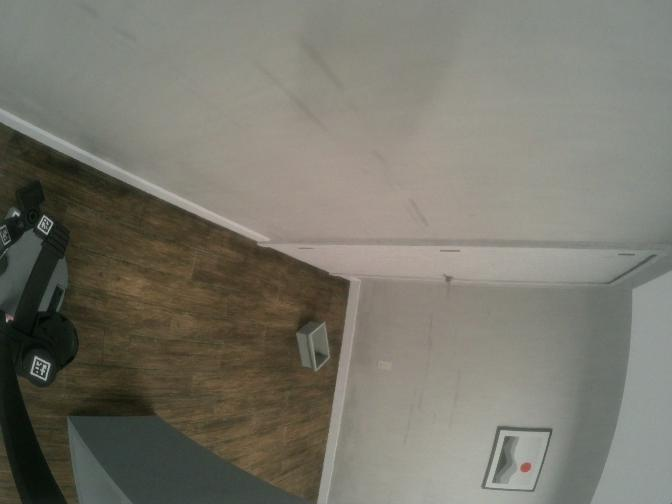

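move:
  base: {"translate_m": -1.757}
  joints: {"head_pan_rad": -1.66, "head_tilt_rad": -1.15}
  pace: "max"
  cameras: ["head_camera"]

move:
  joints: {"lift_m": 0.45}
  pace: "max"
  cameras: []

move:
  joints: {"wrist_yaw_rad": 0.0}
  speeds: {"wrist_yaw_rad": 2.0}
  cameras: []

move:
  joints: {"arm_m": 0.22, "wrist_pitch_rad": -0.85}
  speeds: {"arm_m": 0.25}
  cameras: ["head_camera", "wrist_camera"]

Scene clock: 256.67 s.
move: done
base_odometry: x=+1.039 y=+0.418 heading=+1.666
turned_by_wheels: +0.000
turned_by_imu: +0.005
base_tilt: forward=+1.2 right=-0.1
lidar_m: 1.81 0.89 1.02 1.74 1.76 0.99 0.85 0.85 0.98 0.91 0.91 1.07
head_depth_mm: 1140 1428 1480 1371 1253 1179 680 / 1083 1354 1492 1373 1259 1012 678 / 1035 1284 1477 1336 1251 1006 962 / 1002 1217 1457 1371 1271 850 968 / 962 1168 1436 1369 1278 1187 878 / 932 1122 1425 1379 1272 1187 1116 / 905 1086 1360 1387 1271 1190 1107
base_status: done
joint_positions: lift_m=+0.270 arm_m=+0.002 wrist_yaw_rad=+2.597 wrist_pitch_rad=-0.447 wrist_roll_rad=+0.000 gripper_m=+0.004 head_pan_rad=-1.660 head_tilt_rad=-1.150
joint_status: all done
measured_speeds: all 0
motor_effort: left_wheel=-5.7(14.8) right_wheel=-1.1(14.4) lift_m=+28.6(31.0) arm_m=-10.4(19.3) wrist_yaw_rad=+2.7(3.5) wrist_pitch_rad=+4.8(5.2) wrist_roll_rad=+0.9(1.1) gripper_m=-15.5(16.1) head_pan_rad=-2.8(5.6) head_tilt_rad=-1.0(7.9)
hand_pose: x=+0.0930 y=+0.0420 z=+0.2763 quat_wxyz=(+0.337, +0.706, -0.034, +0.622) (m; base frame)
wrist_depth_mm: - - - - - - - / - - - - - - - / 987 995 981 995 937 - 999 / 752 748 709 170 757 738 759 / 605 603 156 146 164 603 605 / 503 502 127 127 130 499 505 / 213 252 259 409 422 416 432
pictures: head_camera (sideways)
Images, in order (width x height): head_camera 896x504.

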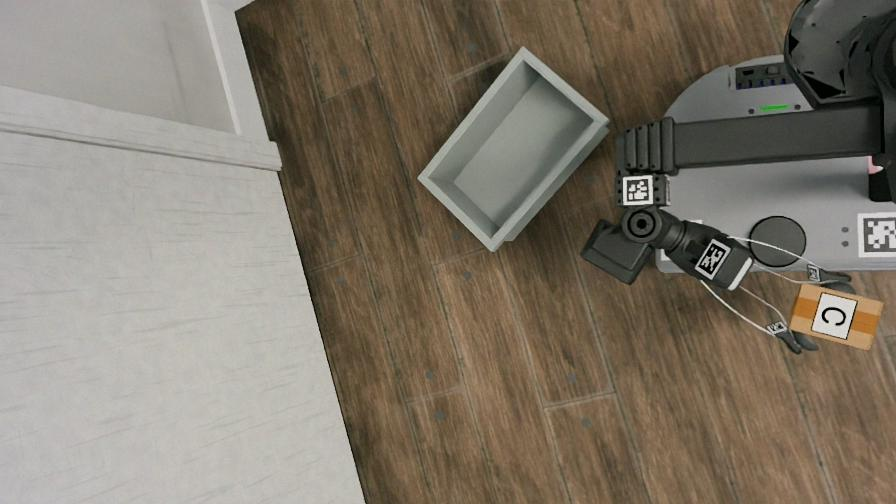

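Scene clock: 258.67 s.
move: done
base_odometry: x=+1.039 y=+0.418 heading=+1.666
turned_by_wheels: +0.000
turned_by_imu: +0.000
base_tilt: forward=+1.0 right=-0.2
lidar_m: 1.81 0.89 1.02 1.74 1.76 0.99 0.85 0.85 0.98 0.91 0.91 1.07
head_depth_mm: 1140 1439 1474 1373 1248 1171 525 / 1085 1353 1484 1374 1246 559 525 / 1038 1283 1479 1334 1182 1029 968 / 998 1224 1458 1380 668 669 980 / 964 1174 1439 1384 1275 1185 694 / 939 1131 1424 1373 1275 1186 1109 / 904 1081 1352 1376 1283 1195 1114
base_status: not commanded
joint_positions: lift_m=+0.450 arm_m=+0.002 wrist_yaw_rad=+2.597 wrist_pitch_rad=-0.447 wrist_roll_rad=+0.000 gripper_m=+0.004 head_pan_rad=-1.660 head_tilt_rad=-1.150
joint_status: all done
measured_speeds: all 0
motor_effort: left_wheel=-5.9(6.1) right_wheel=-0.9(1.2) lift_m=+29.5(33.0) arm_m=-8.1(10.5) wrist_yaw_rad=+2.8(3.5) wrist_pitch_rad=+4.7(5.1) wrist_roll_rad=+0.9(1.2) gripper_m=-14.4(15.9) head_pan_rad=-2.5(4.1) head_tilt_rad=-1.0(2.6)
hand_pose: x=+0.0930 y=+0.0420 z=+0.4563 quat_wxyz=(+0.337, +0.706, -0.034, +0.622) (m; base frame)
wrist_depth_mm: - - - - - - - / - - - - - - - / - - - - - - - / - - - 170 - - - / 896 888 152 146 164 883 886 / 731 754 127 127 130 732 737 / 214 597 598 589 615 615 632
pictures: none
No camera images: "cameras" was empty.

Scene clock: 260.97 s.
move: done
base_odometry: x=+1.039 y=+0.418 heading=+1.666
turned_by_wheels: +0.000
turned_by_imu: +0.000
base_tilt: forward=+0.9 right=+0.0
lidar_m: 1.81 0.89 1.02 1.74 1.75 1.00 0.85 0.85 0.98 0.91 0.91 1.06
head_depth_mm: 1139 1437 1474 1368 1254 1174 526 / 1084 1344 1487 1362 1251 561 525 / 1039 1282 1475 1338 713 1016 972 / 1001 1223 1454 1320 745 1038 974 / 969 1173 1445 1376 1275 1186 1110 / 933 1126 1415 1385 1273 1189 1114 / 904 1087 1353 1384 1272 1197 1113
base_status: not commanded
joint_positions: lift_m=+0.450 arm_m=+0.002 wrist_yaw_rad=+0.004 wrist_pitch_rad=-0.447 wrist_roll_rad=+0.000 gripper_m=+0.004 head_pan_rad=-1.660 head_tilt_rad=-1.150
joint_status: all done
measured_speeds: all 0
motor_effort: left_wheel=-5.7(6.1) right_wheel=-0.2(1.3) lift_m=+24.1(29.5) arm_m=-5.3(8.2) wrist_yaw_rad=-2.2(6.3) wrist_pitch_rad=+4.9(5.1) wrist_roll_rad=+0.8(1.1) gripper_m=-14.6(15.8) head_pan_rad=-2.5(3.8) head_tilt_rad=-0.6(2.2)
hand_pose: x=-0.0207 y=-0.3674 z=+0.4563 quat_wxyz=(+0.690, +0.158, -0.689, -0.156) (m; base frame)
wrist_depth_mm: 546 573 602 - 698 - - / 581 601 - - 751 888 - / 605 - - - 833 962 - / - - - 170 936 - - / 748 820 150 145 163 887 - / 739 747 127 127 130 731 711 / 621 596 596 146 486 618 631
pictures: none
No camera images: "cameras" was empty.

Scene clock: 263.73 s.
move: done
base_odometry: x=+1.039 y=+0.418 heading=+1.666
turned_by_wheels: +0.000
turned_by_imu: +0.000
base_tilt: forward=+1.0 right=-0.2
lidar_m: 1.81 0.89 1.02 1.74 1.76 0.99 0.85 0.85 0.98 0.91 0.91 1.07
head_depth_mm: 1138 1429 1478 1359 1249 1175 524 / 1079 1351 1485 1338 614 560 525 / 1036 1278 1471 709 1244 1034 973 / 996 1227 1459 1276 1273 1044 969 / 967 1172 1445 1371 1279 1188 1106 / 936 1125 1427 1388 1270 1186 1120 / 903 1080 1346 1383 1278 1190 1113
base_status: not commanded
joint_positions: lift_m=+0.450 arm_m=+0.220 wrist_yaw_rad=+0.003 wrist_pitch_rad=-0.864 wrist_roll_rad=+0.000 gripper_m=+0.004 head_pan_rad=-1.660 head_tilt_rad=-1.150
joint_status: all done
measured_speeds: all 0
motor_effort: left_wheel=-5.8(6.1) right_wheel=-1.1(1.2) lift_m=+22.6(23.9) arm_m=+23.2(25.7) wrist_yaw_rad=-2.1(3.1) wrist_pitch_rad=+2.3(5.9) wrist_roll_rad=+1.0(1.1) gripper_m=-15.2(16.0) head_pan_rad=-2.2(4.2) head_tilt_rad=-1.3(2.1)
hand_pose: x=-0.0211 y=-0.5130 z=+0.3782 quat_wxyz=(+0.643, +0.297, -0.641, -0.295) (m; base frame)
wrist_depth_mm: 427 461 493 539 571 - - / 486 522 564 588 685 780 - / 558 588 703 715 739 731 705 / 646 657 644 170 656 650 648 / 594 593 155 145 156 590 590 / 548 558 127 127 130 545 543 / 503 493 484 148 - 480 501
pictures: head_camera (sideways), wrist_camera
Images, in order (width x height): head_camera 896x504, wrist_camera 644x364.

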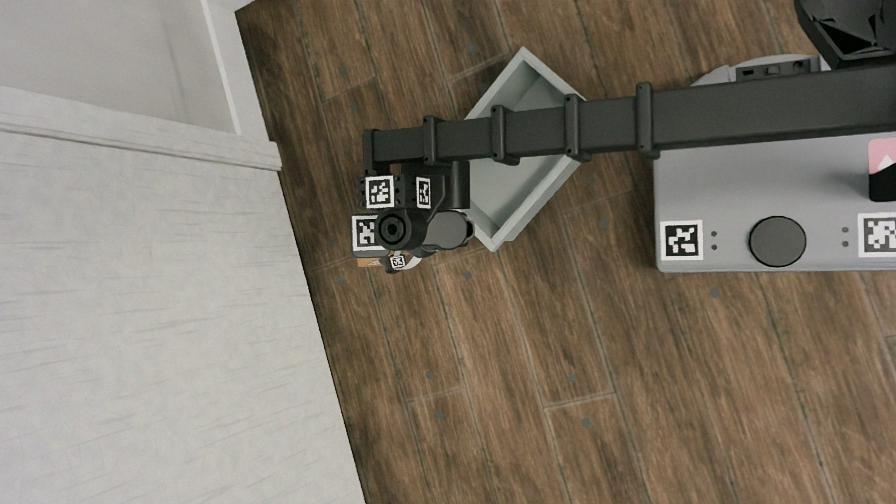

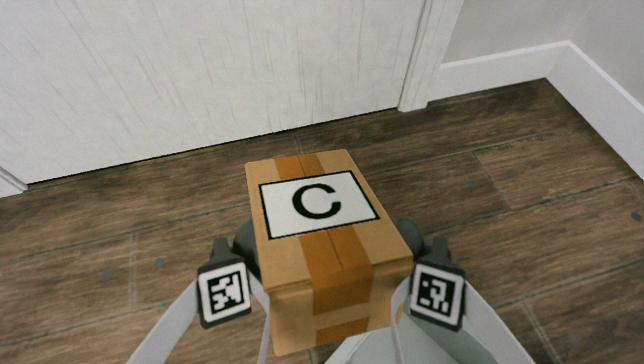

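move:
  base: {"translate_m": -0.19}
  joints: {"arm_m": 0.157}
  cameras: []

move:
  joints: {"lift_m": 0.22}
  contact_limits: {"lift_m": {"down": 13}}
  pace: "max"
  cameras: ["head_camera", "wrist_camera"]

Scene clock: 274.37 s.
move: done
base_odometry: x=+1.057 y=+0.229 heading=+1.666
turned_by_wheels: +0.000
turned_by_imu: +0.001
base_tilt: forward=+1.1 right=-0.1
lidar_m: 1.91 1.07 1.23 2.10 1.38 0.78 0.67 0.67 0.77 0.96 0.96 1.09
head_depth_mm: 1165 1300 1418 1367 1262 1183 527 / 1160 1443 1493 1351 610 560 525 / 1119 1375 1493 685 1239 1038 965 / 1049 1292 1475 966 1258 1043 973 / 1021 1249 1470 1362 1274 1182 1112 / 989 1188 1449 1379 1284 1185 1115 / 961 1149 1437 1379 1278 1192 1109
base_status: done
joint_positions: lift_m=+0.450 arm_m=+0.157 wrist_yaw_rad=+0.003 wrist_pitch_rad=-0.865 wrist_roll_rad=+0.000 gripper_m=+0.004 head_pan_rad=-1.660 head_tilt_rad=-1.150
joint_status: all done
measured_speeds: all 0
motor_effort: left_wheel=-2.2(12.3) right_wheel=-7.0(10.9) lift_m=+27.2(27.2) arm_m=-23.1(25.4) wrist_yaw_rad=-2.1(2.6) wrist_pitch_rad=+2.3(2.9) wrist_roll_rad=+0.8(1.1) gripper_m=-14.5(16.0) head_pan_rad=-1.3(3.3) head_tilt_rad=-1.3(2.5)
hand_pose: x=-0.0211 y=-0.4499 z=+0.3781 quat_wxyz=(+0.643, +0.298, -0.641, -0.296) (m; base frame)
wrist_depth_mm: 533 568 598 646 - - - / 596 - - 784 809 - - / 706 721 743 731 732 730 - / 665 657 647 170 656 653 - / 593 598 156 145 156 591 583 / 545 556 127 127 131 540 543 / 507 483 - 143 481 487 499
pictures: none
No camera images: "cameras" was empty.

Scene clock: 276.70 s.
move: done
base_odometry: x=+1.057 y=+0.229 heading=+1.666
turned_by_wheels: +0.000
turned_by_imu: +0.000
base_tilt: forward=+0.9 right=-0.1
lidar_m: 1.91 1.07 1.23 2.09 1.39 0.78 0.67 0.67 0.77 0.42 0.96 1.09
head_depth_mm: 1155 1301 1424 1362 1260 1178 724 / 1164 1445 1486 1361 1267 1033 721 / 1115 1382 1488 1364 860 1019 954 / 1048 1287 1475 1342 1249 1047 970 / 1022 1245 1467 1374 1265 1184 1112 / 989 1189 1454 1374 1273 1189 1110 / 960 1148 1427 1372 1284 1185 1117
base_status: not commanded
joint_positions: lift_m=+0.220 arm_m=+0.157 wrist_yaw_rad=+0.003 wrist_pitch_rad=-0.847 wrist_roll_rad=+0.000 gripper_m=+0.004 head_pan_rad=-1.660 head_tilt_rad=-1.150
joint_status: all done
measured_speeds: all 0
motor_effort: left_wheel=-2.2(2.4) right_wheel=-6.9(7.3) lift_m=+20.3(24.7) arm_m=-21.1(23.4) wrist_yaw_rad=-1.9(2.6) wrist_pitch_rad=-1.0(3.0) wrist_roll_rad=+0.8(1.1) gripper_m=-15.3(15.9) head_pan_rad=-2.6(3.3) head_tilt_rad=-2.1(2.7)
contact_limits: lift_m down 13 (down: maximum 72; up: maximum 65)
hand_pose: x=-0.0212 y=-0.4536 z=+0.1507 quat_wxyz=(+0.645, +0.292, -0.644, -0.290) (m; base frame)
wrist_depth_mm: 529 543 563 558 552 553 494 / 483 482 485 481 480 481 477 / 427 430 273 426 423 425 423 / 383 244 259 162 379 380 377 / 219 256 150 143 150 343 341 / 236 273 126 127 129 313 312 / 215 276 281 276 224 277 286
pictures: head_camera (sideways), wrist_camera
Images, in order (width x height): head_camera 896x504, wrist_camera 644x364.

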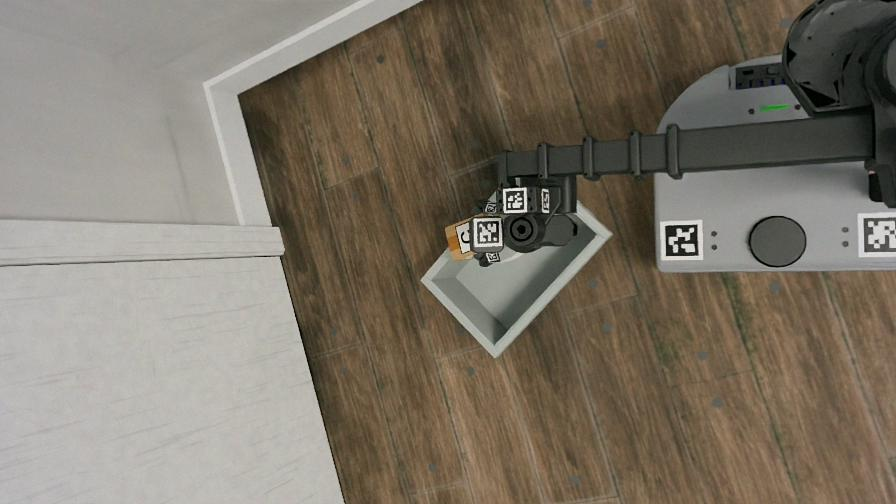

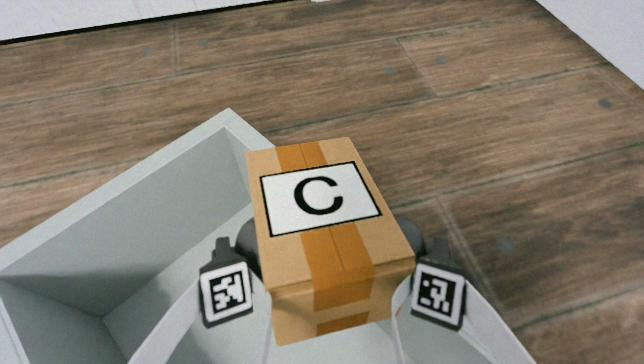

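move:
  base: {"translate_m": -0.136}
  joints: {"lift_m": 0.27, "wrist_yaw_rad": 0.785}
  cameras: []

move:
  joints: {"lift_m": 0.17}
  contact_limits: {"lift_m": {"down": 13}}
  cameras: ["head_camera", "wrist_camera"]

Scene clock: 294.40 s.
move: done
base_odometry: x=+1.069 y=+0.093 heading=+1.666
turned_by_wheels: +0.000
turned_by_imu: +0.002
base_tilt: forward=+1.1 right=-0.1
lidar_m: 1.20 1.20 1.38 2.18 1.11 0.63 0.54 0.54 0.62 0.46 0.45 1.15
head_depth_mm: 952 1045 1162 1280 1260 1176 680 / 1132 1300 1430 1356 1267 1025 679 / 1166 1436 1485 1368 880 1015 963 / 1120 1360 1488 1375 1236 1045 969 / 1063 1279 1482 1366 1262 1186 1107 / 1027 1243 1468 1387 1265 1188 1110 / 998 1192 1444 1381 1280 1191 1113
base_status: done
joint_positions: lift_m=+0.270 arm_m=+0.157 wrist_yaw_rad=+0.782 wrist_pitch_rad=-0.864 wrist_roll_rad=+0.000 gripper_m=+0.004 head_pan_rad=-1.660 head_tilt_rad=-1.150
joint_status: all done
measured_speeds: all 0
motor_effort: left_wheel=-8.1(11.5) right_wheel=-1.6(10.2) lift_m=+25.4(32.9) arm_m=-10.9(15.8) wrist_yaw_rad=+4.0(6.7) wrist_pitch_rad=+2.5(2.8) wrist_roll_rad=+0.8(1.1) gripper_m=-15.0(15.7) head_pan_rad=-1.7(2.4) head_tilt_rad=-0.9(2.6)
hand_pose: x=+0.0827 y=-0.4071 z=+0.1981 quat_wxyz=(+0.707, +0.518, -0.480, -0.029) (m; base frame)
wrist_depth_mm: 642 631 621 619 620 589 525 / 549 551 546 544 547 540 542 / 485 487 350 185 481 480 481 / 438 429 317 164 425 431 431 / 397 381 157 143 153 391 391 / 361 261 126 127 131 358 358 / 333 228 320 320 289 324 330
pictures: none
No camera images: "cameras" was empty.

Scene clock: 296.07 s.
move: contact_stop
base_odometry: x=+1.069 y=+0.093 heading=+1.666
turned_by_wheels: +0.000
turned_by_imu: +0.000
base_tilt: forward=+0.9 right=-0.1
lidar_m: 1.20 1.20 1.38 2.18 1.11 0.63 0.54 0.54 0.62 0.41 1.00 1.15
head_depth_mm: 952 1044 1156 1274 1271 1181 751 / 1131 1295 1429 1368 1259 1034 752 / 1159 1436 1485 1374 916 1006 954 / 1119 1380 1493 1377 1231 1045 973 / 1066 1279 1486 1360 1259 1182 1111 / 1027 1241 1453 1362 1262 1188 1112 / 1000 1197 1448 1376 1287 1192 1114
base_status: not commanded
joint_positions: lift_m=+0.186 arm_m=+0.157 wrist_yaw_rad=+0.776 wrist_pitch_rad=-0.777 wrist_roll_rad=-0.028 gripper_m=+0.004 head_pan_rad=-1.660 head_tilt_rad=-1.150
joint_status: lift_m contact_stop (moved -0.084 of -0.100)
measured_speeds: translate_m=+0.000 rotate_rad=+0.000 lift_m=+0.004 arm_m=+0.000 wrist_yaw_rad=-0.010 wrist_pitch_rad=+0.000 wrist_roll_rad=+0.000 head_pan_rad=+0.000 head_tilt_rad=+0.000
on_its_own: lift_m is slack since a contact_stop (your +0.170 is given up); wrist_pitch_rad is at rest, and its effort (-13.5) is outside its rest range (-8 to +12)
motor_effort: left_wheel=-6.6(8.4) right_wheel=+1.0(2.0) lift_m=+21.8(23.9) arm_m=-7.9(11.0) wrist_yaw_rad=+8.4(8.4) wrist_pitch_rad=-13.5(16.8) wrist_roll_rad=+10.0(10.3) gripper_m=-15.5(17.0) head_pan_rad=-0.2(2.3) head_tilt_rad=-2.1(3.3)
contact_limits: lift_m down 13 (down: maximum 72; up: maximum 65)
hand_pose: x=+0.0947 y=-0.4205 z=+0.1278 quat_wxyz=(+0.714, +0.495, -0.494, +0.006) (m; base frame)
wrist_depth_mm: 562 576 578 583 588 563 498 / 476 452 - 306 492 493 501 / 410 270 - 191 412 422 428 / 361 221 344 163 236 371 374 / 321 216 314 143 147 330 332 / 173 196 127 127 130 295 296 / 154 170 258 255 175 152 271
pictures: head_camera (sideways), wrist_camera
Images, in order (width x height): head_camera 896x504, wrist_camera 644x364.

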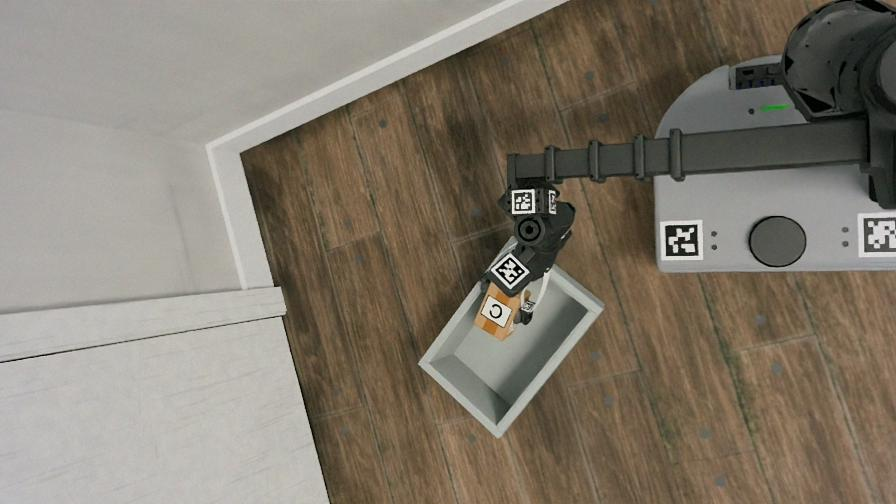

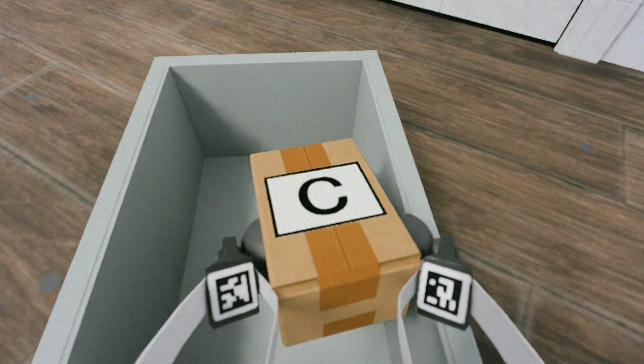

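move:
  joints: {"lift_m": 0.24}
  pace: "max"
  cameras: []

move:
  base: {"translate_m": 0.052}
  joints: {"arm_m": 0.152}
  cameras: []

move:
  joints: {"lift_m": 0.108}
  speeds: {"lift_m": 0.09}
  contact_limits: {"lift_m": {"down": 13}}
  cameras: ["wrist_camera"]

Scene clock: 303.17 s.
move: done
base_odometry: x=+1.069 y=+0.093 heading=+1.666
turned_by_wheels: +0.000
turned_by_imu: +0.001
base_tilt: forward=+1.1 right=+0.1
lidar_m: 1.20 1.20 1.38 2.17 1.11 0.63 0.54 0.54 0.62 0.37 0.42 1.14
head_depth_mm: 950 1045 1163 1284 1269 1178 706 / 1133 1300 1438 1371 1266 1024 708 / 1162 1428 1486 1372 844 1017 959 / 1128 1375 1492 1377 1232 1043 972 / 1063 1292 1482 1355 1247 1189 1108 / 1026 1244 1466 1366 1265 1187 1115 / 1000 1186 1445 1383 1281 1190 1113
base_status: not commanded
joint_positions: lift_m=+0.240 arm_m=+0.157 wrist_yaw_rad=+0.782 wrist_pitch_rad=-0.864 wrist_roll_rad=-0.005 gripper_m=+0.004 head_pan_rad=-1.660 head_tilt_rad=-1.150
joint_status: all done
measured_speeds: all 0
motor_effort: left_wheel=-6.5(6.7) right_wheel=+0.6(1.4) lift_m=+30.8(32.8) arm_m=+3.9(4.0) wrist_yaw_rad=+3.3(10.6) wrist_pitch_rad=+2.4(11.2) wrist_roll_rad=+2.2(8.7) gripper_m=-16.2(17.5) head_pan_rad=-0.4(1.9) head_tilt_rad=-2.6(3.4)
hand_pose: x=+0.0828 y=-0.4072 z=+0.1682 quat_wxyz=(+0.708, +0.518, -0.479, -0.028) (m; base frame)
wrist_depth_mm: 575 585 572 570 573 558 525 / 499 500 327 339 493 500 499 / 444 432 359 186 429 442 438 / 399 290 320 165 390 397 394 / 361 262 312 143 154 360 358 / 330 217 126 127 132 328 328 / 304 196 296 291 237 298 303
pictures: none
No camera images: "cameras" was empty.

Scene clock: 304.77 s.
move: done
base_odometry: x=+1.065 y=+0.145 heading=+1.666
turned_by_wheels: +0.000
turned_by_imu: +0.000
base_tilt: forward=+0.8 right=+0.0
lidar_m: 1.15 1.15 1.32 2.19 1.22 0.69 0.59 0.59 0.68 0.37 0.42 1.13
head_depth_mm: 1034 1138 1263 1328 1266 1176 705 / 1179 1373 1471 1365 1268 1025 711 / 1139 1412 1484 1370 841 1016 959 / 1098 1337 1489 1375 1240 1049 973 / 1040 1270 1479 1335 1262 1181 1110 / 1015 1217 1462 1379 1273 1194 1111 / 979 1179 1447 1382 1277 1192 1111
base_status: done
joint_positions: lift_m=+0.240 arm_m=+0.152 wrist_yaw_rad=+0.782 wrist_pitch_rad=-0.864 wrist_roll_rad=-0.005 gripper_m=+0.004 head_pan_rad=-1.660 head_tilt_rad=-1.150
joint_status: all done
measured_speeds: all 0
motor_effort: left_wheel=+9.4(10.4) right_wheel=+1.9(10.8) lift_m=+28.4(30.9) arm_m=-21.7(24.8) wrist_yaw_rad=+3.7(3.7) wrist_pitch_rad=+2.6(2.7) wrist_roll_rad=+2.2(2.4) gripper_m=-16.3(17.5) head_pan_rad=-0.6(2.1) head_tilt_rad=-1.3(3.3)
hand_pose: x=+0.0827 y=-0.4021 z=+0.1681 quat_wxyz=(+0.708, +0.519, -0.479, -0.028) (m; base frame)
wrist_depth_mm: 579 575 571 563 574 555 517 / 502 502 496 511 497 497 495 / 445 446 294 - 339 437 436 / 396 396 252 165 298 397 395 / 362 362 156 144 154 358 359 / 331 332 126 128 131 328 328 / 304 190 262 290 291 293 302
pictures: none
No camera images: "cameras" was empty.

Scene clock: 306.97 s.
move: done
base_odometry: x=+1.065 y=+0.145 heading=+1.666
turned_by_wheels: +0.000
turned_by_imu: +0.000
base_tilt: forward=+1.1 right=-0.1
lidar_m: 1.15 1.15 1.33 2.19 1.22 0.69 0.59 0.59 0.68 0.99 0.98 1.13
head_depth_mm: 1040 1139 1263 1332 1260 1178 832 / 1178 1367 1465 1369 1266 1036 817 / 1147 1410 1487 1372 967 1005 841 / 1099 1339 1490 1377 1233 1047 975 / 1037 1269 1483 1344 1247 1185 1111 / 1009 1215 1469 1381 1278 1189 1110 / 984 1180 1459 1386 1270 1191 1116
base_status: not commanded
joint_positions: lift_m=+0.108 arm_m=+0.152 wrist_yaw_rad=+0.782 wrist_pitch_rad=-0.859 wrist_roll_rad=-0.005 gripper_m=+0.004 head_pan_rad=-1.660 head_tilt_rad=-1.150
joint_status: all done
measured_speeds: all 0
motor_effort: left_wheel=+9.3(9.5) right_wheel=+2.4(2.7) lift_m=+19.9(26.7) arm_m=-19.1(22.2) wrist_yaw_rad=+3.3(3.8) wrist_pitch_rad=+1.6(2.9) wrist_roll_rad=+2.3(2.5) gripper_m=-16.1(17.5) head_pan_rad=-0.6(1.5) head_tilt_rad=-2.5(3.2)
contact_limits: lift_m down 13 (down: maximum 72; up: maximum 65)
hand_pose: x=+0.0836 y=-0.4030 z=+0.0370 quat_wxyz=(+0.708, +0.517, -0.480, -0.026) (m; base frame)
wrist_depth_mm: 349 156 239 242 237 157 343 / 120 168 271 281 265 158 292 / 112 154 255 260 256 149 116 / 112 143 225 164 230 151 111 / 111 152 209 143 153 152 111 / 110 150 126 127 131 152 112 / 110 130 177 174 176 126 102
pictures: wrist_camera
Images, in order (width x height): wrist_camera 644x364.

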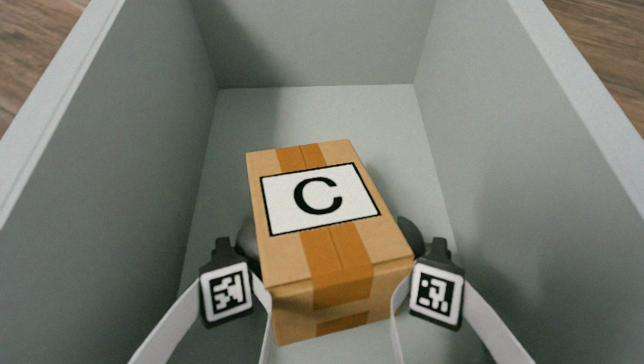

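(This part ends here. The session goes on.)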